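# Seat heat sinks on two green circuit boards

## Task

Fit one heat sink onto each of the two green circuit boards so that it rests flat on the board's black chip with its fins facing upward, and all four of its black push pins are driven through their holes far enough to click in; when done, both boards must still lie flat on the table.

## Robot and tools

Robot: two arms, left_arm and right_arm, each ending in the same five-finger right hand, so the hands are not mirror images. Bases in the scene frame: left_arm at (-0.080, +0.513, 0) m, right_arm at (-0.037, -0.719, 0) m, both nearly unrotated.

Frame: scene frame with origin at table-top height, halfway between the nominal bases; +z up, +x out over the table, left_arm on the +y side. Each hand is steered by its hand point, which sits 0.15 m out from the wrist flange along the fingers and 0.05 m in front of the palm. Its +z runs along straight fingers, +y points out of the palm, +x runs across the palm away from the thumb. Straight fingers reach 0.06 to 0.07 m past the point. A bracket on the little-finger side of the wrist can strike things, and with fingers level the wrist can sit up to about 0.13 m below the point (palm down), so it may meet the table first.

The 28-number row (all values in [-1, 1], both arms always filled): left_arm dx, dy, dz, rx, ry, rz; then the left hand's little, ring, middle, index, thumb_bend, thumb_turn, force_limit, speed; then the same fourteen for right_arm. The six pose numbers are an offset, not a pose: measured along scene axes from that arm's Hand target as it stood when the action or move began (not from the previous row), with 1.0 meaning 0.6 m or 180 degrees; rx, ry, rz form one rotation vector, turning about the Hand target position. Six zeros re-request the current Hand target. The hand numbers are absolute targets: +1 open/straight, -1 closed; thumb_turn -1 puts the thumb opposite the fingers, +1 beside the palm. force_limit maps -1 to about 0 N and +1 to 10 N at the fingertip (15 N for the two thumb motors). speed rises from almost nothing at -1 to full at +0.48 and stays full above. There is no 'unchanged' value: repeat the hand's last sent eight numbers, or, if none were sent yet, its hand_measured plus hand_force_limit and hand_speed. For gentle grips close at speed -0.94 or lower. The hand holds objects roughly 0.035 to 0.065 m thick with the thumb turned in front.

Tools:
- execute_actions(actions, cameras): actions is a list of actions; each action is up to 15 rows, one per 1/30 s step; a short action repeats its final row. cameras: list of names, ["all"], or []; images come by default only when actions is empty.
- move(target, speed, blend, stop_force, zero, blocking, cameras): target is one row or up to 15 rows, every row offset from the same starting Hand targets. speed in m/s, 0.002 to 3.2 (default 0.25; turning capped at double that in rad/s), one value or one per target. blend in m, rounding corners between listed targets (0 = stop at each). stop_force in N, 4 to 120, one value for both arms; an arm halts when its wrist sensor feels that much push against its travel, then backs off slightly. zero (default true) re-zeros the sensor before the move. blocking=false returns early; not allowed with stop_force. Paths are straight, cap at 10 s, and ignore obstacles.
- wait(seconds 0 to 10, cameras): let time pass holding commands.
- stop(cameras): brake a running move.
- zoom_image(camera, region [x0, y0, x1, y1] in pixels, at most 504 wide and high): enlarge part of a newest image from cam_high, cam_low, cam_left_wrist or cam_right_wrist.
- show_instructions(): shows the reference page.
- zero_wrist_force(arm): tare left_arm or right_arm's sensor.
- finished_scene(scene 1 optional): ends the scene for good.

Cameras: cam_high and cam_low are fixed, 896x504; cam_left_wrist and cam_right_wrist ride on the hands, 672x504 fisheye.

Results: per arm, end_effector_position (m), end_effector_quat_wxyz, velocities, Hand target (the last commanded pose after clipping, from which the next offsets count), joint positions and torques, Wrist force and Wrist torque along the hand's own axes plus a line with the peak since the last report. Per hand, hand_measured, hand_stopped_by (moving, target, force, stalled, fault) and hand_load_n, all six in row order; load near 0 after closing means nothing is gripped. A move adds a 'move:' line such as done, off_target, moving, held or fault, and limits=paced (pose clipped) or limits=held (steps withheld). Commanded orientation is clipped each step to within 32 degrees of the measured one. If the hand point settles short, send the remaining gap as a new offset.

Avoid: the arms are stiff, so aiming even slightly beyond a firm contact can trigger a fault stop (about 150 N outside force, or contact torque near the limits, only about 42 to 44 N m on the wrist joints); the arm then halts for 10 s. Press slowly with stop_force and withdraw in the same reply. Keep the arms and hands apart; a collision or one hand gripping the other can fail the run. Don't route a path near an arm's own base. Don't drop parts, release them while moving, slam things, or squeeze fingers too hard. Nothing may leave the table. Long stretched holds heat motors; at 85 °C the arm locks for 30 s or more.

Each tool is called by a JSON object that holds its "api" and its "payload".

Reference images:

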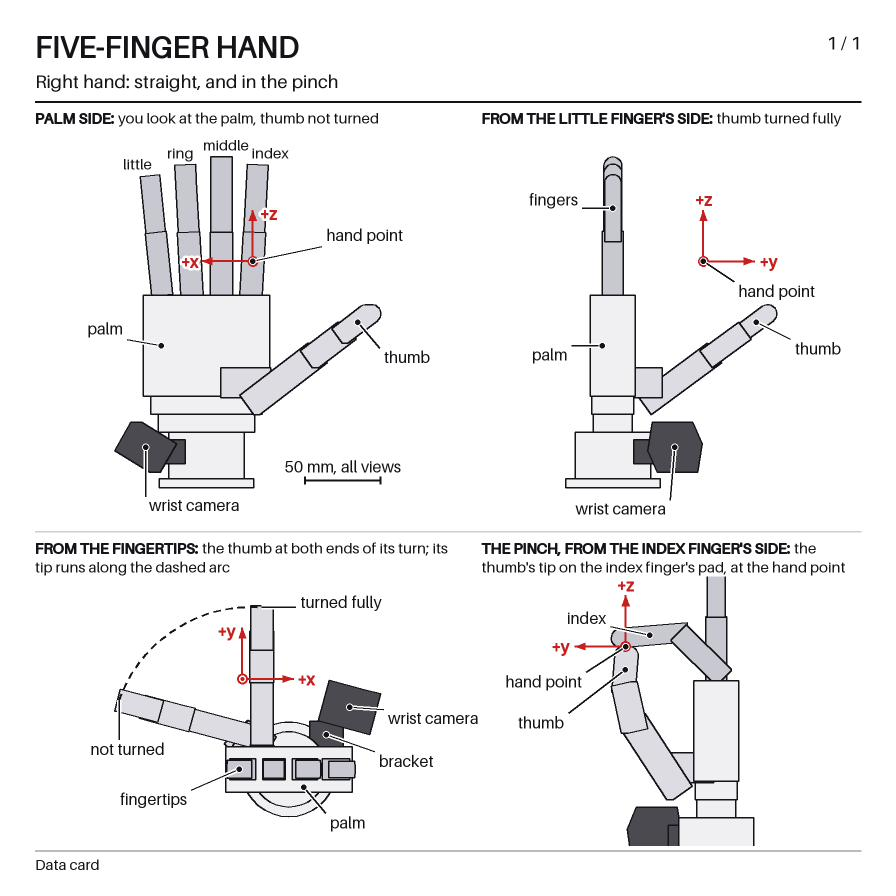

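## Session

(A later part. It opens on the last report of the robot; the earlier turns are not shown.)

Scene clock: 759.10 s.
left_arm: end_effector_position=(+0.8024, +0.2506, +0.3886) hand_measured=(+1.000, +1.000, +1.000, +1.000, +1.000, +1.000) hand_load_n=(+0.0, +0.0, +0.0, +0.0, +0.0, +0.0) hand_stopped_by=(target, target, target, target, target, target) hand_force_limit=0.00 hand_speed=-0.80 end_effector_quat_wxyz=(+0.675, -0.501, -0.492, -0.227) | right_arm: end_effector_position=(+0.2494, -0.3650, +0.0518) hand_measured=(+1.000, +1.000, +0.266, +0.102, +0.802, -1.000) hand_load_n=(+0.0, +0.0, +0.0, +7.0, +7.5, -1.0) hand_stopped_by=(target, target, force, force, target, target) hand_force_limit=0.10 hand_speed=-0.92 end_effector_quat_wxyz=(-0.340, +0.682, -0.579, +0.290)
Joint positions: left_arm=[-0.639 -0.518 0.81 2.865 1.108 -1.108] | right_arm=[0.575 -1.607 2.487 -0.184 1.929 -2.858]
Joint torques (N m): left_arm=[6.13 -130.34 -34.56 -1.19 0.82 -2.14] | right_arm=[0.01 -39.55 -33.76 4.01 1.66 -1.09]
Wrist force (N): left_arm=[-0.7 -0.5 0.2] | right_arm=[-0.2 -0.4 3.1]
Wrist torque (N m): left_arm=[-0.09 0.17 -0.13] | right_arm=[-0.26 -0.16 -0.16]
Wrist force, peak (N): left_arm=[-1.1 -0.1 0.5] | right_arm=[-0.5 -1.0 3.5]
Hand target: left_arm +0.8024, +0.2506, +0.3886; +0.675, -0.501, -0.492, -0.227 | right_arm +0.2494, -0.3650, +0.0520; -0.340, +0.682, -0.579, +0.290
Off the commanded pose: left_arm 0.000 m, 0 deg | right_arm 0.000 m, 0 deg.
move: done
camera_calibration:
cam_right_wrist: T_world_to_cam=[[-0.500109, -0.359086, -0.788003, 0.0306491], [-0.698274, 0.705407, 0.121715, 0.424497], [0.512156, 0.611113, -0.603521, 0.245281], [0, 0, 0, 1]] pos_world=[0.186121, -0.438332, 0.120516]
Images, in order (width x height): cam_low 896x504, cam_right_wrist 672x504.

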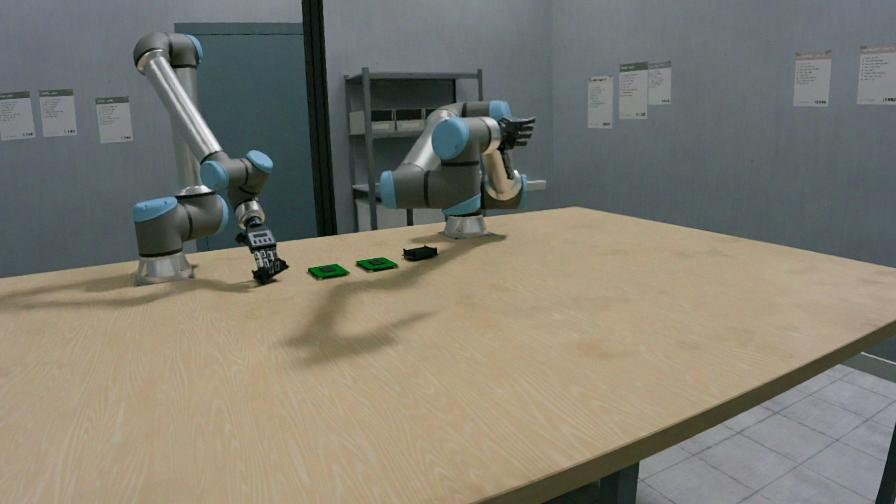

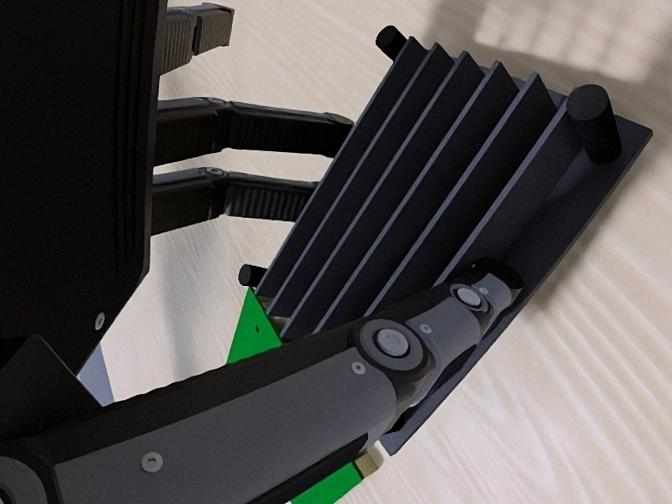

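{"api": "move", "payload": {"target": [0, 0, 0, 0, 0, 0, 1, 1, 1, 1, 1, 1, 0, -0.8, 0, 0, -0.0333, 0, 0, 0, 1, 1, -0.25, -0.25, 0.8, -1, 0.1, -0.92], "speed": 0.03}}

{"api": "move", "payload": {"target": [0, 0, 0, 0, 0, 0, 1, 1, 1, 1, 1, 1, 0, -0.8, 0, 0, 0, 0, 0, 0, 1, 1, 0.5, 0.5, 1, -1, 0.1, -0.8], "speed": 0.03, "cameras": ["cam_right_wrist", "cam_high"]}}

{"api": "zoom_image", "payload": {"camera": "cam_right_wrist", "region": [168, 0, 672, 504]}}

{"api": "zoom_image", "payload": {"camera": "cam_high", "region": [620, 140, 710, 230]}}

Scene clock: 790.57 s.
left_arm: end_effector_position=(+0.8024, +0.2506, +0.3886) hand_measured=(+1.000, +1.000, +1.000, +1.000, +1.000, +1.000) hand_load_n=(+0.0, +0.0, +0.0, +0.0, +0.0, +0.0) hand_stopped_by=(target, target, target, target, target, target) hand_force_limit=0.00 hand_speed=-0.80 end_effector_quat_wxyz=(+0.675, -0.501, -0.492, -0.227) | right_arm: end_effector_position=(+0.2494, -0.3650, +0.0321) hand_measured=(+1.000, +1.000, +0.266, +0.102, +0.802, -1.000) hand_load_n=(+0.0, +0.0, +7.5, +1.0, +12.0, +0.0) hand_stopped_by=(target, target, force, force, target, target) hand_force_limit=0.10 hand_speed=-0.92 end_effector_quat_wxyz=(-0.340, +0.682, -0.579, +0.290)
Joint positions: left_arm=[-0.639 -0.518 0.81 2.865 1.108 -1.108] | right_arm=[0.575 -1.565 2.502 -0.241 1.929 -2.858]
Joint torques (N m): left_arm=[3.15 -130.99 -34.78 -1.37 1.03 -2.13] | right_arm=[-2.07 -3.47 -10.75 -1.28 -0.5 -1.05]
Wrist force (N): left_arm=[-0.5 0.1 0.1] | right_arm=[-0.1 -9.0 -5.8]
Wrist torque (N m): left_arm=[-0.02 0.16 -0.11] | right_arm=[-0.27 -0.13 -0.31]
Wrist force, peak (N): left_arm=[-1.0 -0.2 0.5] | right_arm=[-0.3 -9.3 -5.8]
Hand target: left_arm +0.8024, +0.2506, +0.3886; +0.675, -0.501, -0.492, -0.227 | right_arm +0.2494, -0.3650, +0.0320; -0.340, +0.682, -0.579, +0.290
Off the commanded pose: left_arm 0.000 m, 0 deg | right_arm 0.000 m, 0 deg.
move: done

Scene clock: 791.57 s.
left_arm: end_effector_position=(+0.8024, +0.2506, +0.3886) hand_measured=(+1.000, +1.000, +1.000, +1.000, +1.000, +1.000) hand_load_n=(-0.5, +0.0, +0.0, +0.0, +0.0, +0.0) hand_stopped_by=(target, target, target, target, target, target) hand_force_limit=0.00 hand_speed=-0.80 end_effector_quat_wxyz=(+0.675, -0.501, -0.492, -0.227) | right_arm: end_effector_position=(+0.2494, -0.3650, +0.0320) hand_measured=(+1.000, +1.000, +0.500, +0.500, +1.000, -1.000) hand_load_n=(+0.0, +0.0, +0.0, +0.0, +0.0, +0.0) hand_stopped_by=(target, target, target, target, target, target) hand_force_limit=0.10 hand_speed=-0.80 end_effector_quat_wxyz=(-0.340, +0.682, -0.579, +0.290)
Joint positions: left_arm=[-0.639 -0.518 0.81 2.865 1.108 -1.108] | right_arm=[0.575 -1.565 2.502 -0.241 1.929 -2.858]
Joint torques (N m): left_arm=[5.94 -129.79 -33.67 -1.43 0.32 -1.79] | right_arm=[7.38 -13.64 -17.24 -1.2 3.06 -0.97]
Wrist force (N): left_arm=[-0.3 -0.1 0.2] | right_arm=[-0.2 -2.4 1.3]
Wrist torque (N m): left_arm=[-0.04 0.11 -0.10] | right_arm=[-0.26 -0.14 -0.16]
Wrist force, peak (N): left_arm=[-1.1 -0.2 0.5] | right_arm=[0.1 -10.6 -9.8]
Hand target: left_arm +0.8024, +0.2506, +0.3886; +0.675, -0.501, -0.492, -0.227 | right_arm +0.2494, -0.3650, +0.0320; -0.340, +0.682, -0.579, +0.290
Off the commanded pose: left_arm 0.000 m, 0 deg | right_arm 0.000 m, 0 deg.
move: done
camera_calibration:
cam_right_wrist: T_world_to_cam=[[-0.500215, -0.359078, -0.787939, 0.0149487], [-0.69823, 0.705439, 0.121783, 0.426988], [0.512113, 0.61108, -0.603591, 0.233333], [0, 0, 0, 1]] pos_world=[0.186121, -0.438432, 0.100617]
Images, in order (width x height): cam_high 896x504, cam_right_wrist 672x504.

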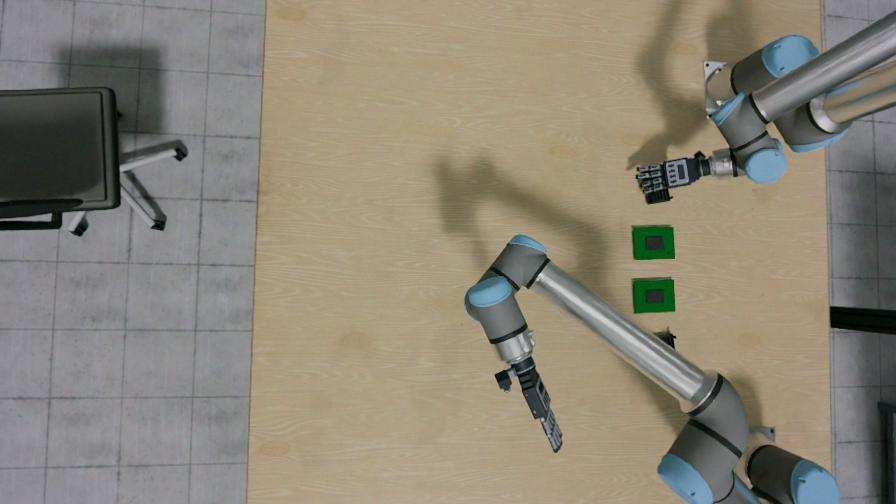

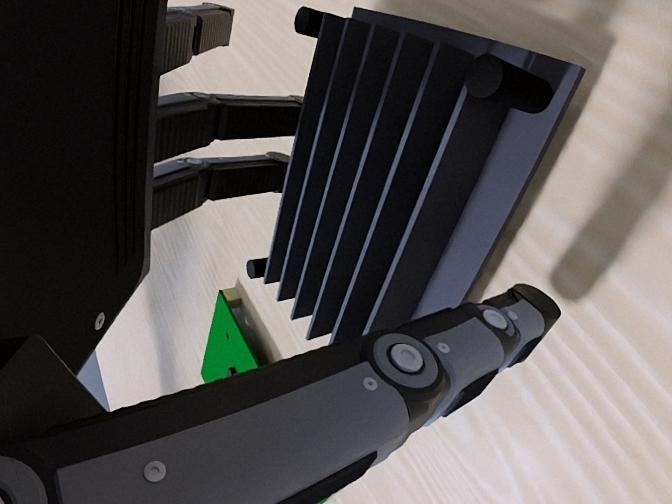

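Scaled by 1.000.

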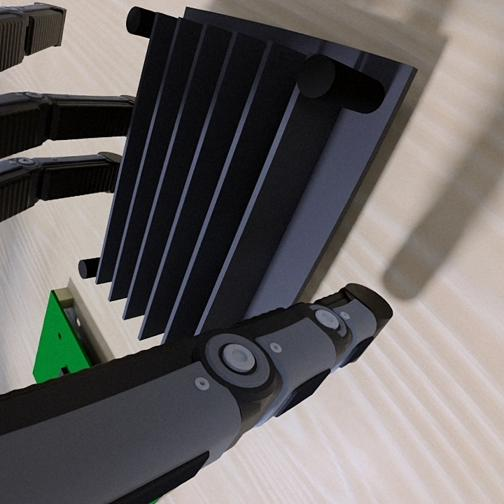

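Scaled by 5.600 from the camera's 896x504 image, which has a finer 1280x720 frame.

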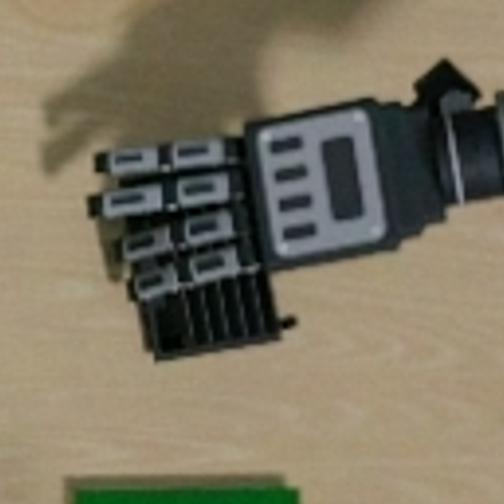

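{"api": "move", "payload": {"target": [0, 0, 0, 0, 0, 0, 1, 1, 1, 1, 1, 1, 0, -0.8, 0.0157, 0.0077, 0, 0, 0, 0.0067, 1, 1, 0.5, 0.5, 1, -1, 0.1, -0.8], "speed": 0.03}}

{"api": "move", "payload": {"target": [0, 0, 0, 0, 0, 0, 1, 1, 1, 1, 1, 1, 0, -0.8, 0, 0, 0, 0, 0, 0, 1, 1, 0.5, 0.5, 0.8, -1, -0.4, -0.85], "speed": 0.05}}

{"api": "move", "payload": {"target": [0, 0, 0, 0, 0, 0, 1, 1, 1, 1, 1, 1, 0, -0.8, 0, 0, 0, 0, 0, 0, 1, 1, -0.2, 0.35, 0.8, -1, -0.5, -0.92], "speed": 0.05}}

{"api": "move", "payload": {"target": [0, 0, 0, 0, 0, 0, 1, 1, 1, 1, 1, 1, 0, -0.8, 0, 0, 0, 0, 0, 0, 1, 1, -0.2, -0.2, 0.8, -1, -0.75, -0.95], "speed": 0.05, "cameras": ["cam_right_wrist"]}}

Scene clock: 839.93 s.
left_arm: end_effector_position=(+0.8024, +0.2506, +0.3886) hand_measured=(+1.000, +1.000, +1.000, +1.000, +1.000, +1.000) hand_load_n=(+0.0, +0.0, +0.0, +0.0, +0.0, -0.5) hand_stopped_by=(target, target, target, target, target, target) hand_force_limit=0.00 hand_speed=-0.80 end_effector_quat_wxyz=(+0.675, -0.501, -0.492, -0.227) | right_arm: end_effector_position=(+0.2587, -0.3605, +0.0320) hand_measured=(+1.000, +1.000, +0.500, +0.500, +1.000, -1.000) hand_load_n=(+0.0, +0.0, +0.0, +0.0, +0.0, +0.0) hand_stopped_by=(target, target, target, target, target, target) hand_force_limit=0.10 hand_speed=-0.80 end_effector_quat_wxyz=(-0.343, +0.688, -0.572, +0.286)
Joint positions: left_arm=[-0.639 -0.518 0.81 2.865 1.108 -1.108] | right_arm=[0.556 -1.558 2.494 -0.248 1.898 -2.885]
Joint torques (N m): left_arm=[4.28 -129.93 -34.87 -1.08 0.29 -1.88] | right_arm=[-10.75 -9.59 -31.76 -2.01 -2.85 -2.68]
Wrist force (N): left_arm=[-0.3 -0.2 0.0] | right_arm=[-0.1 -2.7 1.9]
Wrist torque (N m): left_arm=[-0.04 0.12 -0.09] | right_arm=[-0.35 -0.18 0.04]
Wrist force, peak (N): left_arm=[-0.8 -0.2 0.6] | right_arm=[-0.1 -3.1 1.7]
Hand target: left_arm +0.8024, +0.2506, +0.3886; +0.675, -0.501, -0.492, -0.227 | right_arm +0.2588, -0.3604, +0.0320; -0.343, +0.688, -0.572, +0.286
Off the commanded pose: left_arm 0.000 m, 0 deg | right_arm 0.000 m, 0 deg.
move: done

Scene clock: 841.13 s.
left_arm: end_effector_position=(+0.8024, +0.2506, +0.3886) hand_measured=(+1.000, +1.000, +1.000, +1.000, +1.000, +1.000) hand_load_n=(+0.0, +0.0, +0.0, -0.5, +0.0, +0.0) hand_stopped_by=(target, target, target, target, target, target) hand_force_limit=0.00 hand_speed=-0.80 end_effector_quat_wxyz=(+0.675, -0.501, -0.492, -0.227) | right_arm: end_effector_position=(+0.2588, -0.3604, +0.0320) hand_measured=(+1.000, +1.000, +0.500, +0.500, +0.800, -1.000) hand_load_n=(+0.0, +0.0, +0.0, +0.0, +0.0, +0.0) hand_stopped_by=(target, target, target, target, target, target) hand_force_limit=-0.40 hand_speed=-0.85 end_effector_quat_wxyz=(-0.343, +0.688, -0.572, +0.286)
Joint positions: left_arm=[-0.639 -0.518 0.81 2.865 1.108 -1.108] | right_arm=[0.556 -1.558 2.493 -0.248 1.898 -2.885]
Joint torques (N m): left_arm=[2.41 -129.96 -33.26 -0.61 0.04 -1.95] | right_arm=[-11.19 -9.08 -31.61 -2.11 -2.17 -2.51]
Wrist force (N): left_arm=[-0.4 -0.5 0.2] | right_arm=[-0.6 -2.5 1.5]
Wrist torque (N m): left_arm=[-0.11 0.13 -0.11] | right_arm=[-0.30 -0.09 0.01]
Wrist force, peak (N): left_arm=[-1.0 -0.4 0.6] | right_arm=[-0.3 -3.0 1.7]
Hand target: left_arm +0.8024, +0.2506, +0.3886; +0.675, -0.501, -0.492, -0.227 | right_arm +0.2588, -0.3604, +0.0320; -0.343, +0.688, -0.572, +0.286
Off the commanded pose: left_arm 0.000 m, 0 deg | right_arm 0.000 m, 0 deg.
move: done

Scene clock: 842.37 s.
left_arm: end_effector_position=(+0.8024, +0.2506, +0.3886) hand_measured=(+1.000, +1.000, +1.000, +1.000, +1.000, +1.000) hand_load_n=(+0.0, +0.0, +0.0, +0.0, +0.0, +0.0) hand_stopped_by=(target, target, target, target, target, target) hand_force_limit=0.00 hand_speed=-0.80 end_effector_quat_wxyz=(+0.675, -0.501, -0.492, -0.227) | right_arm: end_effector_position=(+0.2588, -0.3604, +0.0320) hand_measured=(+1.000, +1.000, +0.284, +0.350, +0.800, -1.000) hand_load_n=(+0.0, +0.0, +2.5, +0.0, +2.5, +1.0) hand_stopped_by=(target, target, force, target, target, target) hand_force_limit=-0.50 hand_speed=-0.92 end_effector_quat_wxyz=(-0.343, +0.688, -0.572, +0.286)
Joint positions: left_arm=[-0.639 -0.518 0.81 2.865 1.108 -1.108] | right_arm=[0.556 -1.558 2.493 -0.248 1.898 -2.885]
Joint torques (N m): left_arm=[2.04 -129.51 -34.44 -1.13 0.29 -2.16] | right_arm=[-10 -9.04 -30.54 -1.34 -2.31 -2.46]
Wrist force (N): left_arm=[-0.6 -0.3 0.4] | right_arm=[-0.3 -3.8 1.1]
Wrist torque (N m): left_arm=[-0.07 0.17 -0.13] | right_arm=[-0.40 -0.14 0.00]
Wrist force, peak (N): left_arm=[-1.0 -0.1 0.2] | right_arm=[-0.3 -3.8 1.1]
Hand target: left_arm +0.8024, +0.2506, +0.3886; +0.675, -0.501, -0.492, -0.227 | right_arm +0.2588, -0.3604, +0.0320; -0.343, +0.688, -0.572, +0.286
Off the commanded pose: left_arm 0.000 m, 0 deg | right_arm 0.000 m, 0 deg.
move: done

Scene clock: 843.63 s.
left_arm: end_effector_position=(+0.8024, +0.2506, +0.3886) hand_measured=(+1.000, +1.000, +1.000, +1.000, +1.000, +1.000) hand_load_n=(+0.0, +0.0, +0.0, +0.0, +0.0, +0.0) hand_stopped_by=(target, target, target, target, target, target) hand_force_limit=0.00 hand_speed=-0.80 end_effector_quat_wxyz=(+0.675, -0.501, -0.492, -0.227) | right_arm: end_effector_position=(+0.2588, -0.3604, +0.0320) hand_measured=(+1.000, +1.000, +0.284, +0.204, +0.800, -1.000) hand_load_n=(+0.0, +0.0, +2.0, +1.5, +3.0, +0.5) hand_stopped_by=(target, target, force, force, target, target) hand_force_limit=-0.75 hand_speed=-0.95 end_effector_quat_wxyz=(-0.343, +0.688, -0.572, +0.286)
Joint positions: left_arm=[-0.639 -0.518 0.81 2.865 1.108 -1.108] | right_arm=[0.556 -1.558 2.493 -0.248 1.898 -2.885]
Joint torques (N m): left_arm=[0.86 -129.74 -34.41 -1.01 -0.24 -2.09] | right_arm=[-8.7 -8.76 -26.61 -0.24 -2.08 -2.44]
Wrist force (N): left_arm=[-0.8 0.2 0.3] | right_arm=[-0.6 -4.8 0.6]
Wrist torque (N m): left_arm=[0.01 0.19 -0.11] | right_arm=[-0.30 -0.09 0.00]
Wrist force, peak (N): left_arm=[-1.0 -0.3 0.4] | right_arm=[-0.3 -5.3 0.6]
Hand target: left_arm +0.8024, +0.2506, +0.3886; +0.675, -0.501, -0.492, -0.227 | right_arm +0.2588, -0.3604, +0.0320; -0.343, +0.688, -0.572, +0.286
Off the commanded pose: left_arm 0.000 m, 0 deg | right_arm 0.000 m, 0 deg.
move: done
camera_calibration:
cam_right_wrist: T_world_to_cam=[[-0.492477, -0.369479, -0.788005, 0.0156018], [-0.712941, 0.69057, 0.121771, 0.42873], [0.499181, 0.62177, -0.603507, 0.232854], [0, 0, 0, 1]] pos_world=[0.197106, -0.435085, 0.100616]
Images, in order (width x height): cam_right_wrist 672x504.

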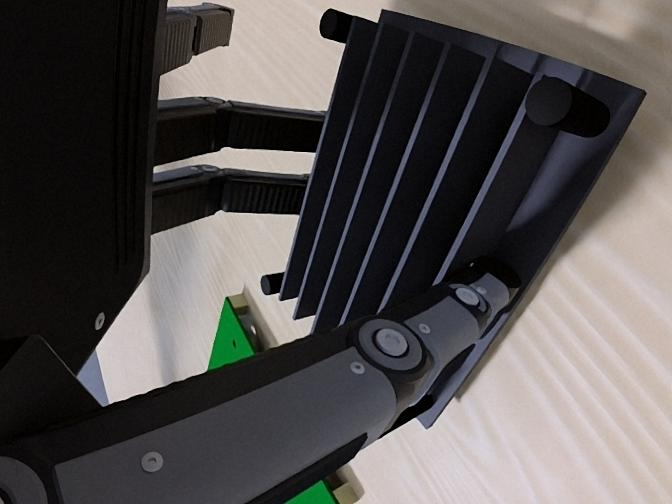

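{"api": "move", "payload": {"target": [0, 0, 0, 0, 0, 0, 1, 1, 1, 1, 1, 1, 0, -0.8, 0, 0, 0, 0, 0, 0, 1, 1, 0.262, 0.18, 0.8, -1, 0.4, -0.96], "speed": 0.05}}

Scene clock: 853.00 s.
left_arm: end_effector_position=(+0.8024, +0.2506, +0.3886) hand_measured=(+1.000, +1.000, +1.000, +1.000, +1.000, +1.000) hand_load_n=(+0.0, +0.0, +0.0, +0.0, +0.0, +0.0) hand_stopped_by=(target, target, target, target, target, target) hand_force_limit=0.00 hand_speed=-0.80 end_effector_quat_wxyz=(+0.675, -0.501, -0.492, -0.227) | right_arm: end_effector_position=(+0.2588, -0.3604, +0.0320) hand_measured=(+1.000, +1.000, +0.272, +0.180, +0.802, -1.000) hand_load_n=(+0.0, +0.0, +6.0, +0.5, +7.0, +1.0) hand_stopped_by=(target, target, force, target, target, target) hand_force_limit=0.40 hand_speed=-0.96 end_effector_quat_wxyz=(-0.343, +0.688, -0.572, +0.286)
Joint positions: left_arm=[-0.639 -0.518 0.81 2.865 1.108 -1.108] | right_arm=[0.556 -1.558 2.493 -0.248 1.898 -2.885]
Joint torques (N m): left_arm=[0.49 -129.21 -34.98 -0.46 0.2 -2.15] | right_arm=[-5.06 -8.57 -17.59 1.47 -1.69 -2.34]
Wrist force (N): left_arm=[-0.7 -0.1 0.2] | right_arm=[0.1 -4.5 0.3]
Wrist torque (N m): left_arm=[-0.04 0.18 -0.12] | right_arm=[-0.32 -0.14 -0.02]
Wrist force, peak (N): left_arm=[-1.1 0.3 0.3] | right_arm=[0.0 -5.7 0.3]
Hand target: left_arm +0.8024, +0.2506, +0.3886; +0.675, -0.501, -0.492, -0.227 | right_arm +0.2588, -0.3604, +0.0320; -0.343, +0.688, -0.572, +0.286
Off the commanded pose: left_arm 0.000 m, 0 deg | right_arm 0.000 m, 0 deg.
move: done

{"api": "move", "payload": {"target": [0, 0, 0, 0, 0, 0, 1, 1, 1, 1, 1, 1, 0, -0.8, 0, 0, 0, 0, 0, 0, 1, 1, 0.262, 0.1, 0.8, -1, -0.5, -0.97], "speed": 0.05}}

{"api": "move", "payload": {"target": [0, 0, 0, 0, 0, 0, 1, 1, 1, 1, 1, 1, 0, -0.8, 0, 0, 0.025, 0, 0, 0, 1, 1, 0.262, 0.1, 0.8, -1, -0.5, -0.97], "speed": 0.03, "cameras": ["cam_right_wrist", "cam_low"]}}

{"api": "zoom_image", "payload": {"camera": "cam_low", "region": [200, 210, 320, 300]}}

Scene clock: 862.97 s.
left_arm: end_effector_position=(+0.8024, +0.2506, +0.3886) hand_measured=(+1.000, +1.000, +1.000, +1.000, +1.000, +1.000) hand_load_n=(+0.0, +0.0, +0.0, +0.0, +0.0, +0.0) hand_stopped_by=(target, target, target, target, target, target) hand_force_limit=0.00 hand_speed=-0.80 end_effector_quat_wxyz=(+0.675, -0.501, -0.492, -0.227) | right_arm: end_effector_position=(+0.2588, -0.3604, +0.0320) hand_measured=(+1.000, +1.000, +0.272, +0.108, +0.802, -1.000) hand_load_n=(+0.0, +0.0, +5.5, +3.5, +7.5, +1.0) hand_stopped_by=(target, target, force, force, target, target) hand_force_limit=-0.50 hand_speed=-0.97 end_effector_quat_wxyz=(-0.343, +0.688, -0.572, +0.286)
Joint positions: left_arm=[-0.639 -0.518 0.81 2.865 1.108 -1.108] | right_arm=[0.556 -1.558 2.493 -0.248 1.898 -2.885]
Joint torques (N m): left_arm=[-0.92 -128.17 -34.96 -0.69 -0.14 -2.07] | right_arm=[-1.6 -9.69 -13.49 1.59 -1.11 -2.4]
Wrist force (N): left_arm=[-1.3 -0.1 0.4] | right_arm=[-0.2 -5.1 0.9]
Wrist torque (N m): left_arm=[-0.04 0.27 -0.15] | right_arm=[-0.43 -0.13 0.00]
Wrist force, peak (N): left_arm=[-1.3 -0.1 0.4] | right_arm=[0.0 -5.5 -0.3]
Hand target: left_arm +0.8024, +0.2506, +0.3886; +0.675, -0.501, -0.492, -0.227 | right_arm +0.2588, -0.3604, +0.0320; -0.343, +0.688, -0.572, +0.286
Off the commanded pose: left_arm 0.000 m, 0 deg | right_arm 0.000 m, 0 deg.
move: done

Scene clock: 863.93 s.
left_arm: end_effector_position=(+0.8024, +0.2506, +0.3886) hand_measured=(+1.000, +1.000, +1.000, +1.000, +1.000, +1.000) hand_load_n=(+0.0, +0.0, +0.0, +0.0, +0.0, +0.0) hand_stopped_by=(target, target, target, target, target, target) hand_force_limit=0.00 hand_speed=-0.80 end_effector_quat_wxyz=(+0.675, -0.501, -0.492, -0.227) | right_arm: end_effector_position=(+0.2588, -0.3604, +0.0468) hand_measured=(+1.000, +1.000, +0.272, +0.110, +0.802, -1.000) hand_load_n=(+0.0, +0.0, +0.0, +4.5, +5.5, -1.0) hand_stopped_by=(target, target, force, force, target, target) hand_force_limit=-0.50 hand_speed=-0.97 end_effector_quat_wxyz=(-0.343, +0.688, -0.572, +0.286)
Joint positions: left_arm=[-0.639 -0.518 0.81 2.865 1.108 -1.108] | right_arm=[0.556 -1.59 2.482 -0.205 1.898 -2.885]
Joint torques (N m): left_arm=[-3.08 -131.33 -34.42 -0.7 -0.48 -2.03] | right_arm=[5.28 -41.5 -33.45 3.84 0.88 -2.43]
Wrist force (N): left_arm=[-0.4 -0.3 -0.1] | right_arm=[0.1 -1.1 2.5]
Wrist torque (N m): left_arm=[-0.05 0.15 -0.11] | right_arm=[-0.26 -0.18 0.06]
Wrist force, peak (N): left_arm=[-1.1 0.0 0.6] | right_arm=[-0.6 -4.4 1.6]
Hand target: left_arm +0.8024, +0.2506, +0.3886; +0.675, -0.501, -0.492, -0.227 | right_arm +0.2588, -0.3604, +0.0470; -0.343, +0.688, -0.572, +0.286
Off the commanded pose: left_arm 0.000 m, 0 deg | right_arm 0.000 m, 0 deg.
move: done
camera_calibration:
cam_right_wrist: T_world_to_cam=[[-0.49248, -0.369562, -0.787964, 0.027303], [-0.71296, 0.690559, 0.121724, 0.42692], [0.499151, 0.621733, -0.603569, 0.241843], [0, 0, 0, 1]] pos_world=[0.197106, -0.435085, 0.115517]
Images, in order (width x height): cam_low 896x504, cam_right_wrist 672x504.

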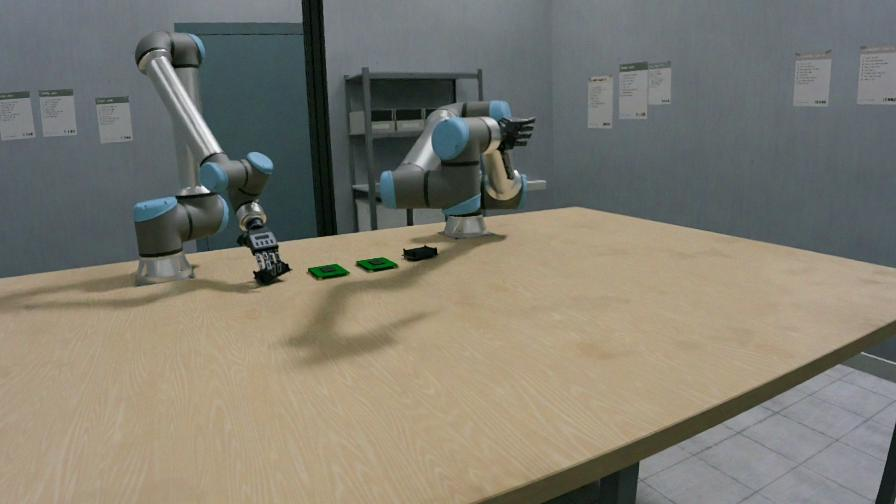

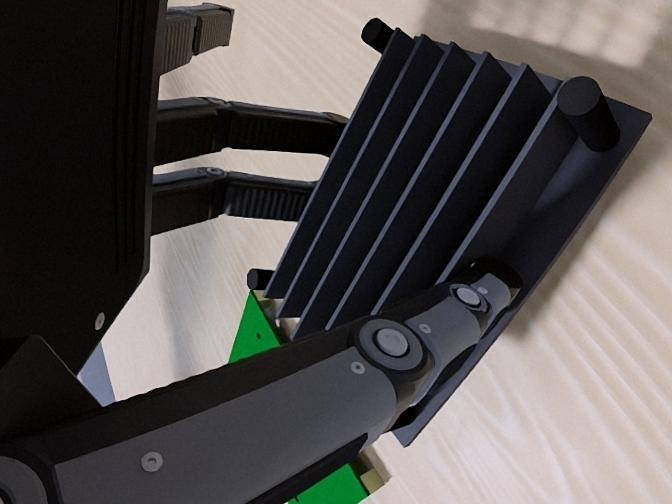

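Scaled by 4.200 from the camera's 896x504 image, which has a finer 1280x720 frame.

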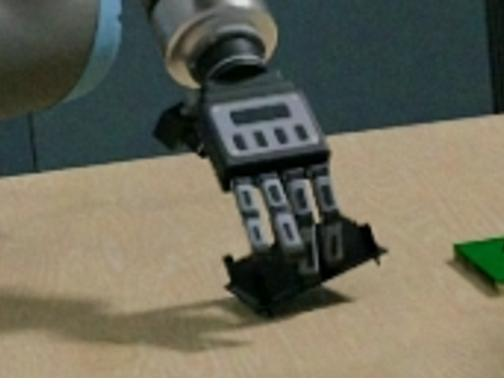

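{"api": "move", "payload": {"target": [0, 0, 0, 0, 0, 0, 1, 1, 1, 1, 1, 1, 0, -0.8, 0, 0, -0.025, 0, 0, 0, 1, 1, 0.262, 0.1, 0.8, -1, -0.5, -0.97], "speed": 0.03}}

{"api": "move", "payload": {"target": [0, 0, 0, 0, 0, 0, 1, 1, 1, 1, 1, 1, 0, -0.8, 0, 0, 0, 0, 0, 0, 1, 1, 0.5, 0.5, 1, -1, 0.1, -0.8], "speed": 0.03}}

{"api": "move", "payload": {"target": [0, 0, 0, 0, 0, 0, 1, 1, 1, 1, 1, 1, 0, -0.8, 0, 0, 0.0833, 0, 0, 0, 1, 1, 0.5, 0.5, 1, -1, 0.1, -0.8], "speed": 0.08, "cameras": ["cam_right_wrist", "cam_high"]}}

{"api": "zoom_image", "payload": {"camera": "cam_right_wrist", "region": [168, 0, 672, 504]}}

Scene clock: 913.20 s.
left_arm: end_effector_position=(+0.8024, +0.2506, +0.3886) hand_measured=(+1.000, +1.000, +1.000, +1.000, +1.000, +1.000) hand_load_n=(+0.0, +0.0, +0.0, +0.0, +0.0, +0.0) hand_stopped_by=(target, target, target, target, target, target) hand_force_limit=0.00 hand_speed=-0.80 end_effector_quat_wxyz=(+0.675, -0.501, -0.492, -0.227) | right_arm: end_effector_position=(+0.2588, -0.3604, +0.0321) hand_measured=(+1.000, +1.000, +0.272, +0.108, +0.802, -1.000) hand_load_n=(+0.0, -0.5, +7.0, +0.0, +9.0, +0.0) hand_stopped_by=(target, target, force, force, target, target) hand_force_limit=-0.50 hand_speed=-0.97 end_effector_quat_wxyz=(-0.343, +0.688, -0.572, +0.286)
Joint positions: left_arm=[-0.639 -0.518 0.81 2.865 1.108 -1.108] | right_arm=[0.556 -1.558 2.493 -0.248 1.898 -2.885]
Joint torques (N m): left_arm=[-3.71 -129.82 -33.89 -1.06 -0.22 -1.75] | right_arm=[-4.54 -3.03 -11.04 -1.35 -0.64 -2.05]
Wrist force (N): left_arm=[-0.2 0.0 0.3] | right_arm=[-0.2 -7.4 -3.3]
Wrist torque (N m): left_arm=[-0.04 0.09 -0.09] | right_arm=[-0.26 -0.15 -0.12]
Wrist force, peak (N): left_arm=[-1.3 0.2 0.5] | right_arm=[-0.4 -8.7 -4.0]
Hand target: left_arm +0.8024, +0.2506, +0.3886; +0.675, -0.501, -0.492, -0.227 | right_arm +0.2588, -0.3604, +0.0320; -0.343, +0.688, -0.572, +0.286
Off the commanded pose: left_arm 0.000 m, 0 deg | right_arm 0.000 m, 0 deg.
move: done

Scene clock: 914.17 s.
left_arm: end_effector_position=(+0.8024, +0.2506, +0.3886) hand_measured=(+1.000, +1.000, +1.000, +1.000, +1.000, +1.000) hand_load_n=(+0.0, +0.0, +0.0, +0.0, +0.0, +0.0) hand_stopped_by=(target, target, target, target, target, target) hand_force_limit=0.00 hand_speed=-0.80 end_effector_quat_wxyz=(+0.675, -0.501, -0.492, -0.227) | right_arm: end_effector_position=(+0.2588, -0.3604, +0.0320) hand_measured=(+1.000, +1.000, +0.500, +0.500, +1.000, -1.000) hand_load_n=(+0.0, +0.0, +0.0, +0.0, +0.0, +0.0) hand_stopped_by=(target, target, target, target, target, target) hand_force_limit=0.10 hand_speed=-0.80 end_effector_quat_wxyz=(-0.343, +0.688, -0.572, +0.286)
Joint positions: left_arm=[-0.639 -0.518 0.81 2.865 1.108 -1.108] | right_arm=[0.556 -1.558 2.493 -0.248 1.898 -2.885]
Joint torques (N m): left_arm=[-2.53 -130.04 -34.37 -0.96 -0.29 -2.17] | right_arm=[5.32 -12.24 -15.64 -1.65 -0.45 -1.81]
Wrist force (N): left_arm=[-0.7 0.1 -0.2] | right_arm=[-0.2 -2.3 1.5]
Wrist torque (N m): left_arm=[0.02 0.18 -0.11] | right_arm=[-0.26 -0.14 0.04]
Wrist force, peak (N): left_arm=[-0.9 -0.3 -0.2] | right_arm=[0.0 -9.7 -7.3]
Hand target: left_arm +0.8024, +0.2506, +0.3886; +0.675, -0.501, -0.492, -0.227 | right_arm +0.2588, -0.3604, +0.0320; -0.343, +0.688, -0.572, +0.286
Off the commanded pose: left_arm 0.000 m, 0 deg | right_arm 0.000 m, 0 deg.
move: done

Scene clock: 915.40 s.
left_arm: end_effector_position=(+0.8024, +0.2506, +0.3886) hand_measured=(+1.000, +1.000, +1.000, +1.000, +1.000, +1.000) hand_load_n=(+0.0, +0.0, +0.0, +0.0, +0.0, +0.0) hand_stopped_by=(target, target, target, target, target, target) hand_force_limit=0.00 hand_speed=-0.80 end_effector_quat_wxyz=(+0.675, -0.501, -0.492, -0.227) | right_arm: end_effector_position=(+0.2588, -0.3604, +0.0818) hand_measured=(+1.000, +1.000, +0.500, +0.500, +1.000, -1.000) hand_load_n=(+0.0, -0.5, +0.0, +0.0, +0.0, +0.0) hand_stopped_by=(target, target, target, target, target, target) hand_force_limit=0.10 hand_speed=-0.80 end_effector_quat_wxyz=(-0.343, +0.688, -0.572, +0.286)
Joint positions: left_arm=[-0.639 -0.518 0.81 2.865 1.108 -1.108] | right_arm=[0.556 -1.658 2.453 -0.107 1.898 -2.885]
Joint torques (N m): left_arm=[-6.02 -130.34 -34.97 -0.28 0.01 -2.14] | right_arm=[-11.09 -41.39 -35.86 4.41 -2.33 -1.21]
Wrist force (N): left_arm=[-0.8 -0.1 0.3] | right_arm=[-0.2 -2.3 1.2]
Wrist torque (N m): left_arm=[-0.05 0.19 -0.12] | right_arm=[-0.25 -0.14 0.04]
Wrist force, peak (N): left_arm=[-0.9 0.1 0.5] | right_arm=[-0.3 -3.1 2.1]
Hand target: left_arm +0.8024, +0.2506, +0.3886; +0.675, -0.501, -0.492, -0.227 | right_arm +0.2588, -0.3604, +0.0820; -0.343, +0.688, -0.572, +0.286
Off the commanded pose: left_arm 0.000 m, 0 deg | right_arm 0.000 m, 0 deg.
move: done
camera_calibration:
cam_right_wrist: T_world_to_cam=[[-0.49248, -0.369562, -0.787964, 0.0548817], [-0.71296, 0.690559, 0.121724, 0.422659], [0.499151, 0.621733, -0.603569, 0.262968], [0, 0, 0, 1]] pos_world=[0.197106, -0.435085, 0.150517]
Images, in order (width x height): cam_high 896x504, cam_right_wrist 672x504.

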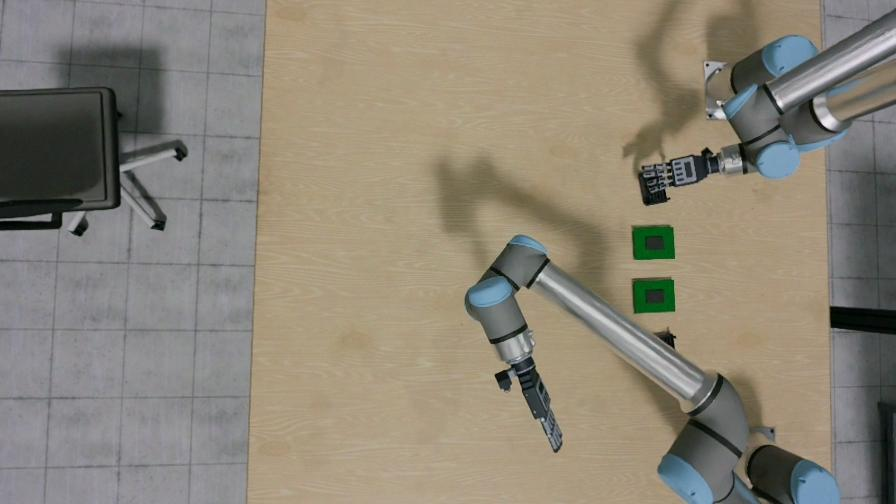

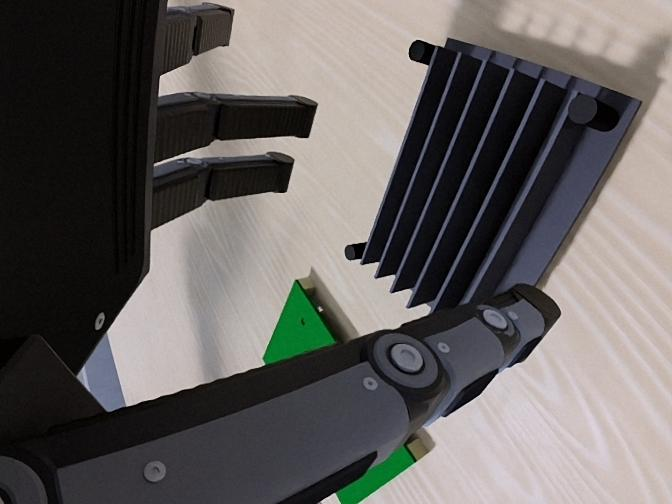

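Scaled by 1.000.

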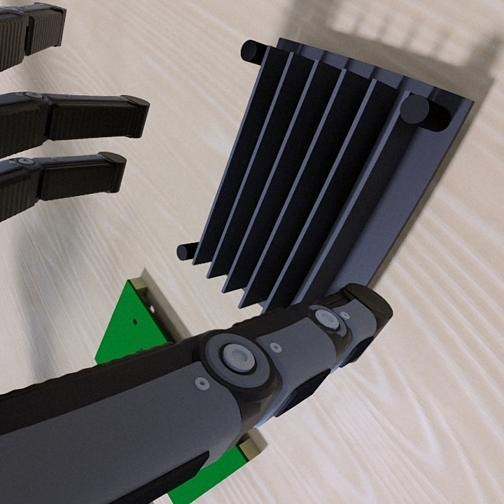

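{"api": "move", "payload": {"target": [[0, 0, 0, 0, 0, 0, 1, 1, 1, 1, 1, 1, 0, -0.8, 0.012, 0.0072, 0, 0, 0, 0.0094, 1, 1, 0.5, 0.5, 1, -1, 0.1, -0.8], [0, 0, 0, 0, 0, 0, 1, 1, 1, 1, 1, 1, 0, -0.8, 0.012, 0.0072, -0.0833, 0, 0, 0.0094, 1, 1, 0.5, 0.5, 1, -1, 0.1, -0.8]], "speed": 0.06}}

{"api": "move", "payload": {"target": [0, 0, 0, 0, 0, 0, 1, 1, 1, 1, 1, 1, 0, -0.8, 0, 0, 0, 0, 0, 0, 1, 1, 0.5, 0.5, 0.8, -1, -0.4, -0.85], "speed": 0.05}}

{"api": "move", "payload": {"target": [0, 0, 0, 0, 0, 0, 1, 1, 1, 1, 1, 1, 0, -0.8, 0, 0, 0, 0, 0, 0, 1, 0.5, -0.2, 0.35, 0.8, -1, -0.5, -0.92], "speed": 0.05}}

{"api": "move", "payload": {"target": [0, 0, 0, 0, 0, 0, 1, 1, 1, 1, 1, 1, 0, -0.8, 0, 0, 0, 0, 0, 0, 1, 0.0, -0.2, -0.2, 0.8, -1, -0.85, -0.96], "speed": 0.05, "cameras": ["cam_right_wrist", "cam_high"]}}

Scene clock: 948.03 s.
left_arm: end_effector_position=(+0.8024, +0.2506, +0.3886) hand_measured=(+1.000, +1.000, +1.000, +1.000, +1.000, +1.000) hand_load_n=(+0.0, +0.0, -0.5, +0.0, +0.0, +0.0) hand_stopped_by=(target, target, target, target, target, target) hand_force_limit=0.00 hand_speed=-0.80 end_effector_quat_wxyz=(+0.675, -0.501, -0.492, -0.227) | right_arm: end_effector_position=(+0.2660, -0.3561, +0.0321) hand_measured=(+1.000, +1.000, +0.500, +0.500, +1.000, -1.000) hand_load_n=(+0.0, +0.0, +0.0, +0.0, +0.0, +0.0) hand_stopped_by=(target, target, target, target, target, target) hand_force_limit=0.10 hand_speed=-0.80 end_effector_quat_wxyz=(-0.347, +0.696, -0.562, +0.281)
Joint positions: left_arm=[-0.639 -0.518 0.81 2.865 1.108 -1.108] | right_arm=[0.535 -1.555 2.488 -0.256 1.859 -2.918]
Joint torques (N m): left_arm=[-2.84 -131.15 -34.33 -0.75 -0.53 -2.05] | right_arm=[8.13 -9.62 -13.53 -1.89 2.61 -1.39]
Wrist force (N): left_arm=[-1.0 0.2 0.3] | right_arm=[-0.4 -2.7 1.2]
Wrist torque (N m): left_arm=[-0.01 0.21 -0.13] | right_arm=[-0.29 -0.11 0.03]
Wrist force, peak (N): left_arm=[-1.0 -0.2 0.0] | right_arm=[-0.3 -2.9 2.0]
Hand target: left_arm +0.8024, +0.2506, +0.3886; +0.675, -0.501, -0.492, -0.227 | right_arm +0.2660, -0.3561, +0.0320; -0.347, +0.696, -0.562, +0.281
Off the commanded pose: left_arm 0.000 m, 0 deg | right_arm 0.000 m, 0 deg.
move: done

Scene clock: 949.23 s.
left_arm: end_effector_position=(+0.8024, +0.2506, +0.3886) hand_measured=(+1.000, +1.000, +1.000, +1.000, +1.000, +1.000) hand_load_n=(+0.0, +0.0, +0.0, +0.0, +0.0, -0.5) hand_stopped_by=(target, target, target, target, target, target) hand_force_limit=0.00 hand_speed=-0.80 end_effector_quat_wxyz=(+0.675, -0.501, -0.492, -0.227) | right_arm: end_effector_position=(+0.2660, -0.3561, +0.0320) hand_measured=(+1.000, +1.000, +0.500, +0.500, +0.800, -1.000) hand_load_n=(+0.0, +0.0, +0.0, +0.0, +0.0, +0.0) hand_stopped_by=(target, target, target, target, target, target) hand_force_limit=-0.40 hand_speed=-0.85 end_effector_quat_wxyz=(-0.347, +0.696, -0.562, +0.281)
Joint positions: left_arm=[-0.639 -0.518 0.81 2.865 1.108 -1.108] | right_arm=[0.535 -1.555 2.488 -0.256 1.859 -2.918]
Joint torques (N m): left_arm=[-7.13 -130.97 -35.61 -0.68 -0.16 -2.17] | right_arm=[8.94 -9.14 -13.05 -2.02 2.48 0.74]
Wrist force (N): left_arm=[-0.6 -0.2 0.4] | right_arm=[-0.5 -2.7 1.5]
Wrist torque (N m): left_arm=[-0.07 0.16 -0.12] | right_arm=[-0.31 -0.10 0.01]
Wrist force, peak (N): left_arm=[-1.2 0.0 0.0] | right_arm=[-0.3 -3.1 1.7]
Hand target: left_arm +0.8024, +0.2506, +0.3886; +0.675, -0.501, -0.492, -0.227 | right_arm +0.2660, -0.3561, +0.0320; -0.347, +0.696, -0.562, +0.281
Off the commanded pose: left_arm 0.000 m, 0 deg | right_arm 0.000 m, 0 deg.
move: done

Scene clock: 951.73 s.
left_arm: end_effector_position=(+0.8024, +0.2506, +0.3886) hand_measured=(+1.000, +1.000, +1.000, +1.000, +1.000, +1.000) hand_load_n=(+0.0, +0.0, +0.0, +0.0, +0.0, +0.0) hand_stopped_by=(target, target, target, target, target, target) hand_force_limit=0.00 hand_speed=-0.80 end_effector_quat_wxyz=(+0.675, -0.501, -0.492, -0.227) | right_arm: end_effector_position=(+0.2660, -0.3561, +0.0320) hand_measured=(+1.000, +0.500, +0.284, +0.350, +0.800, -1.000) hand_load_n=(+0.0, +0.0, +2.0, +0.0, +1.5, +0.5) hand_stopped_by=(target, target, force, target, target, target) hand_force_limit=-0.50 hand_speed=-0.92 end_effector_quat_wxyz=(-0.347, +0.696, -0.562, +0.281)
Joint positions: left_arm=[-0.639 -0.518 0.81 2.865 1.108 -1.108] | right_arm=[0.535 -1.555 2.488 -0.256 1.859 -2.918]
Joint torques (N m): left_arm=[-7.92 -129 -35.68 -0.6 -0.37 -1.97] | right_arm=[8.17 -9.09 -13.48 -0.38 2.54 0.92]
Wrist force (N): left_arm=[-0.3 0.3 0.3] | right_arm=[0.1 -4.2 0.7]
Wrist torque (N m): left_arm=[0.03 0.12 -0.08] | right_arm=[-0.30 -0.16 0.02]
Wrist force, peak (N): left_arm=[-1.1 0.1 0.3] | right_arm=[-0.1 -4.8 0.9]
Hand target: left_arm +0.8024, +0.2506, +0.3886; +0.675, -0.501, -0.492, -0.227 | right_arm +0.2660, -0.3561, +0.0320; -0.347, +0.696, -0.562, +0.281
Off the commanded pose: left_arm 0.000 m, 0 deg | right_arm 0.000 m, 0 deg.
move: done

Scene clock: 954.50 s.
left_arm: end_effector_position=(+0.8024, +0.2506, +0.3886) hand_measured=(+1.000, +1.000, +1.000, +1.000, +1.000, +1.000) hand_load_n=(+0.0, +0.0, +0.0, +0.0, +0.0, +0.0) hand_stopped_by=(target, target, target, target, target, target) hand_force_limit=0.00 hand_speed=-0.80 end_effector_quat_wxyz=(+0.675, -0.501, -0.492, -0.227) | right_arm: end_effector_position=(+0.2660, -0.3561, +0.0320) hand_measured=(+1.000, +0.212, +0.284, +0.218, +0.800, -1.000) hand_load_n=(+0.0, +0.5, +2.0, +1.0, +2.0, +0.0) hand_stopped_by=(target, force, force, force, target, target) hand_force_limit=-0.85 hand_speed=-0.96 end_effector_quat_wxyz=(-0.347, +0.696, -0.562, +0.281)
Joint positions: left_arm=[-0.639 -0.518 0.81 2.865 1.108 -1.108] | right_arm=[0.535 -1.555 2.488 -0.256 1.859 -2.918]
Joint torques (N m): left_arm=[-5.96 -130.65 -35.8 -0.8 -0.28 -2.03] | right_arm=[7.51 -9.95 -14.44 1.51 2.37 0.62]
Wrist force (N): left_arm=[-0.6 -0.1 0.4] | right_arm=[0.1 -5.1 0.4]
Wrist torque (N m): left_arm=[-0.05 0.15 -0.11] | right_arm=[-0.25 -0.11 -0.02]
Wrist force, peak (N): left_arm=[-1.2 -0.1 0.4] | right_arm=[0.0 -5.5 0.1]
Hand target: left_arm +0.8024, +0.2506, +0.3886; +0.675, -0.501, -0.492, -0.227 | right_arm +0.2660, -0.3561, +0.0320; -0.347, +0.696, -0.562, +0.281
Off the commanded pose: left_arm 0.000 m, 0 deg | right_arm 0.000 m, 0 deg.
move: done
camera_calibration:
cam_right_wrist: T_world_to_cam=[[-0.481357, -0.383931, -0.787968, 0.0126241], [-0.733037, 0.669206, 0.121735, 0.428614], [0.480575, 0.636208, -0.603562, 0.236672], [0, 0, 0, 1]] pos_world=[0.206528, -0.432557, 0.100617]
Images, in order (width x height): cam_high 896x504, cam_right_wrist 672x504.

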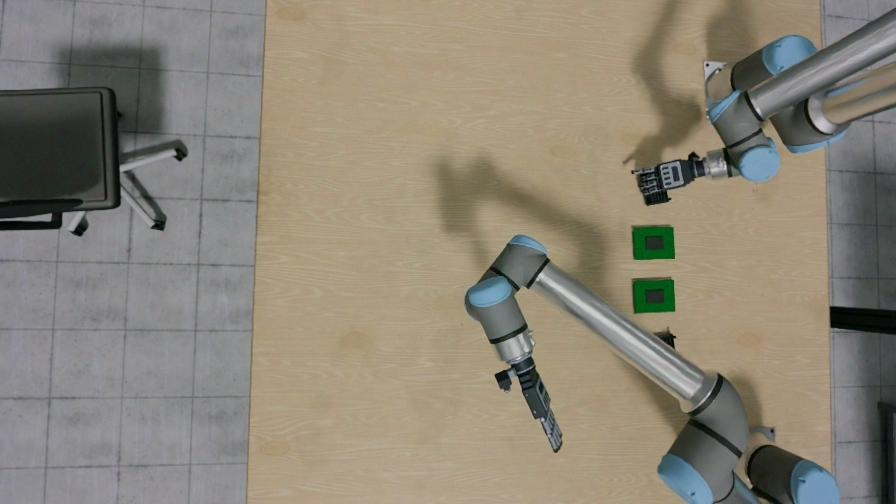

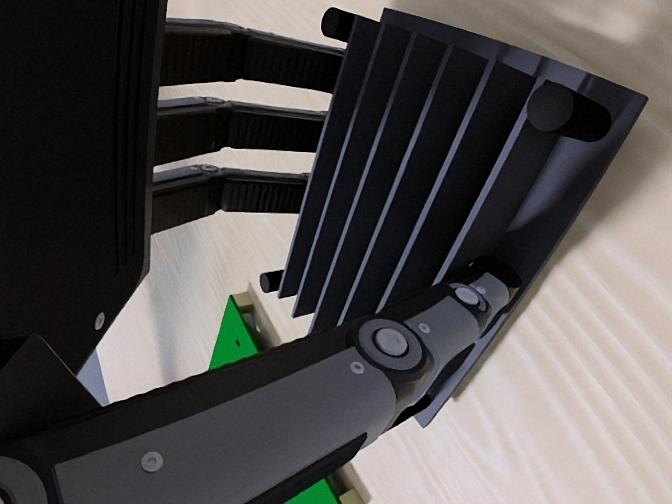

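{"api": "move", "payload": {"target": [0, 0, 0, 0, 0, 0, 1, 1, 1, 1, 1, 1, 0, -0.8, 0, 0, 0, 0, 0, 0, 1, 0.2, 0.262, 0.206, 0.8, -1, 0.5, -0.97], "speed": 0.05}}

Scene clock: 963.93 s.
left_arm: end_effector_position=(+0.8024, +0.2506, +0.3886) hand_measured=(+1.000, +1.000, +1.000, +1.000, +1.000, +1.000) hand_load_n=(+0.0, +0.0, +0.0, +0.0, +0.0, +0.0) hand_stopped_by=(target, target, target, target, target, target) hand_force_limit=0.00 hand_speed=-0.80 end_effector_quat_wxyz=(+0.675, -0.501, -0.492, -0.227) | right_arm: end_effector_position=(+0.2660, -0.3561, +0.0320) hand_measured=(+1.000, +0.200, +0.270, +0.206, +0.802, -1.000) hand_load_n=(+0.0, +0.0, +7.0, +0.0, +6.5, +1.0) hand_stopped_by=(target, target, force, target, target, target) hand_force_limit=0.50 hand_speed=-0.97 end_effector_quat_wxyz=(-0.347, +0.696, -0.562, +0.281)
Joint positions: left_arm=[-0.639 -0.518 0.81 2.865 1.108 -1.108] | right_arm=[0.535 -1.555 2.488 -0.256 1.859 -2.918]
Joint torques (N m): left_arm=[-9.07 -129.61 -34.78 -0.41 -0.12 -1.97] | right_arm=[7.41 -9.92 -14.18 1.64 2.34 0.97]
Wrist force (N): left_arm=[-0.6 0.2 0.1] | right_arm=[0.0 -5.4 0.4]
Wrist torque (N m): left_arm=[0.02 0.17 -0.10] | right_arm=[-0.35 -0.15 0.00]
Wrist force, peak (N): left_arm=[-0.8 -0.1 0.8] | right_arm=[-0.3 -5.7 1.0]
Hand target: left_arm +0.8024, +0.2506, +0.3886; +0.675, -0.501, -0.492, -0.227 | right_arm +0.2660, -0.3561, +0.0320; -0.347, +0.696, -0.562, +0.281
Off the commanded pose: left_arm 0.000 m, 0 deg | right_arm 0.000 m, 0 deg.
move: done

{"api": "move", "payload": {"target": [0, 0, 0, 0, 0, 0, 1, 1, 1, 1, 1, 1, 0, -0.8, 0, 0, 0, 0, 0, 0, 1, 0.1, 0.262, 0.1, 0.8, -1, -0.8, -0.97], "speed": 0.05}}

{"api": "move", "payload": {"target": [0, 0, 0, 0, 0, 0, 1, 1, 1, 1, 1, 1, 0, -0.8, 0, 0, 0.025, 0, 0, 0, 1, 0.1, 0.262, 0.1, 0.8, -1, -0.8, -0.97], "speed": 0.03, "cameras": ["cam_right_wrist", "cam_low"]}}

{"api": "zoom_image", "payload": {"camera": "cam_low", "region": [200, 210, 320, 300]}}

Scene clock: 979.90 s.
left_arm: end_effector_position=(+0.8024, +0.2506, +0.3886) hand_measured=(+1.000, +1.000, +1.000, +1.000, +1.000, +1.000) hand_load_n=(+0.0, +0.0, -0.5, +0.0, +0.0, +0.0) hand_stopped_by=(target, target, target, target, target, target) hand_force_limit=0.00 hand_speed=-0.80 end_effector_quat_wxyz=(+0.675, -0.501, -0.492, -0.227) | right_arm: end_effector_position=(+0.2660, -0.3561, +0.0320) hand_measured=(+1.000, +0.116, +0.270, +0.194, +0.802, -1.000) hand_load_n=(+0.0, +2.0, +6.0, +0.5, +7.5, +1.0) hand_stopped_by=(target, force, force, force, target, target) hand_force_limit=-0.80 hand_speed=-0.97 end_effector_quat_wxyz=(-0.347, +0.696, -0.562, +0.281)
Joint positions: left_arm=[-0.639 -0.518 0.81 2.865 1.108 -1.108] | right_arm=[0.535 -1.555 2.488 -0.256 1.859 -2.918]
Joint torques (N m): left_arm=[-10.82 -130.87 -35.54 -0.58 -0.46 -2.23] | right_arm=[6.56 -11.07 -15.24 1.52 2.63 0.53]
Wrist force (N): left_arm=[-0.2 -0.2 0.1] | right_arm=[0.2 -5.3 0.1]
Wrist torque (N m): left_arm=[-0.04 0.11 -0.08] | right_arm=[-0.34 -0.16 0.01]
Wrist force, peak (N): left_arm=[-1.0 -0.3 0.5] | right_arm=[0.1 -6.2 -0.5]
Hand target: left_arm +0.8024, +0.2506, +0.3886; +0.675, -0.501, -0.492, -0.227 | right_arm +0.2660, -0.3561, +0.0320; -0.347, +0.696, -0.562, +0.281
Off the commanded pose: left_arm 0.000 m, 0 deg | right_arm 0.000 m, 0 deg.
move: done

Scene clock: 980.87 s.
left_arm: end_effector_position=(+0.8024, +0.2506, +0.3886) hand_measured=(+1.000, +1.000, +1.000, +1.000, +1.000, +1.000) hand_load_n=(+0.0, +0.0, +0.0, +0.0, +0.0, +0.0) hand_stopped_by=(target, target, target, target, target, target) hand_force_limit=0.00 hand_speed=-0.80 end_effector_quat_wxyz=(+0.675, -0.501, -0.492, -0.227) | right_arm: end_effector_position=(+0.2660, -0.3561, +0.0469) hand_measured=(+1.000, +0.116, +0.268, +0.194, +0.800, -1.000) hand_load_n=(+0.0, +0.0, +0.0, +0.5, +0.0, +0.0) hand_stopped_by=(target, force, force, force, target, target) hand_force_limit=-0.80 hand_speed=-0.97 end_effector_quat_wxyz=(-0.347, +0.696, -0.562, +0.281)
Joint positions: left_arm=[-0.639 -0.518 0.81 2.865 1.108 -1.108] | right_arm=[0.535 -1.586 2.477 -0.213 1.859 -2.918]
Joint torques (N m): left_arm=[-10.58 -131.7 -35.8 -0.77 -0.44 -2.02] | right_arm=[0 -42.65 -33.07 4.1 0.99 0.65]
Wrist force (N): left_arm=[-0.4 -0.1 0.0] | right_arm=[-0.4 -2.9 1.4]
Wrist torque (N m): left_arm=[-0.02 0.14 -0.10] | right_arm=[-0.33 -0.11 0.01]
Wrist force, peak (N): left_arm=[-0.7 -0.1 0.7] | right_arm=[0.4 -5.0 0.5]
Hand target: left_arm +0.8024, +0.2506, +0.3886; +0.675, -0.501, -0.492, -0.227 | right_arm +0.2660, -0.3561, +0.0470; -0.347, +0.696, -0.562, +0.281
Off the commanded pose: left_arm 0.000 m, 0 deg | right_arm 0.000 m, 0 deg.
move: done
camera_calibration:
cam_right_wrist: T_world_to_cam=[[-0.481357, -0.383931, -0.787968, 0.0243648], [-0.733037, 0.669206, 0.121735, 0.4268], [0.480575, 0.636208, -0.603562, 0.245666], [0, 0, 0, 1]] pos_world=[0.206528, -0.432557, 0.115517]
Images, in order (width x height): cam_low 896x504, cam_right_wrist 672x504.

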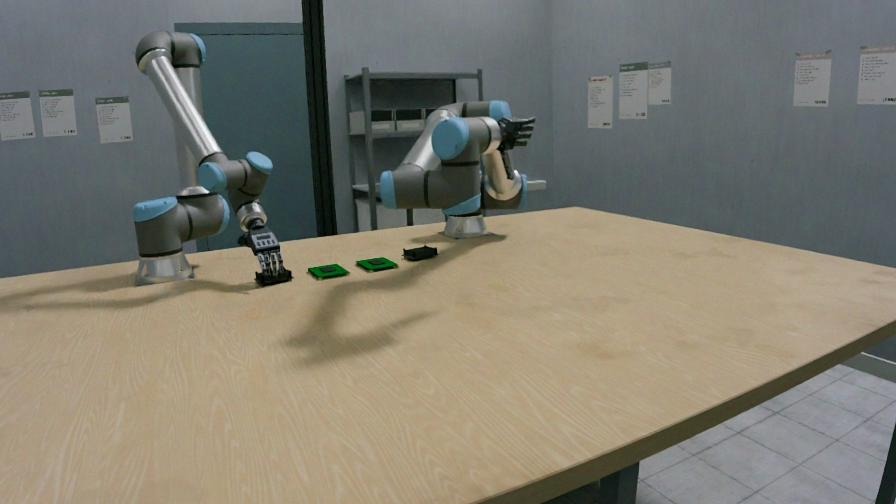

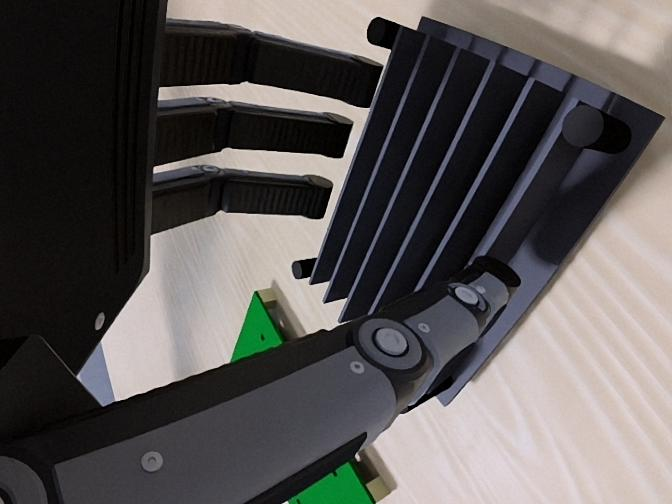

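Scaled by 4.200 from the camera's 896x504 image, which has a finer 1280x720 frame.

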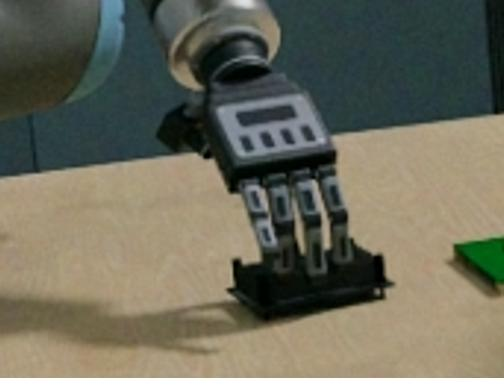

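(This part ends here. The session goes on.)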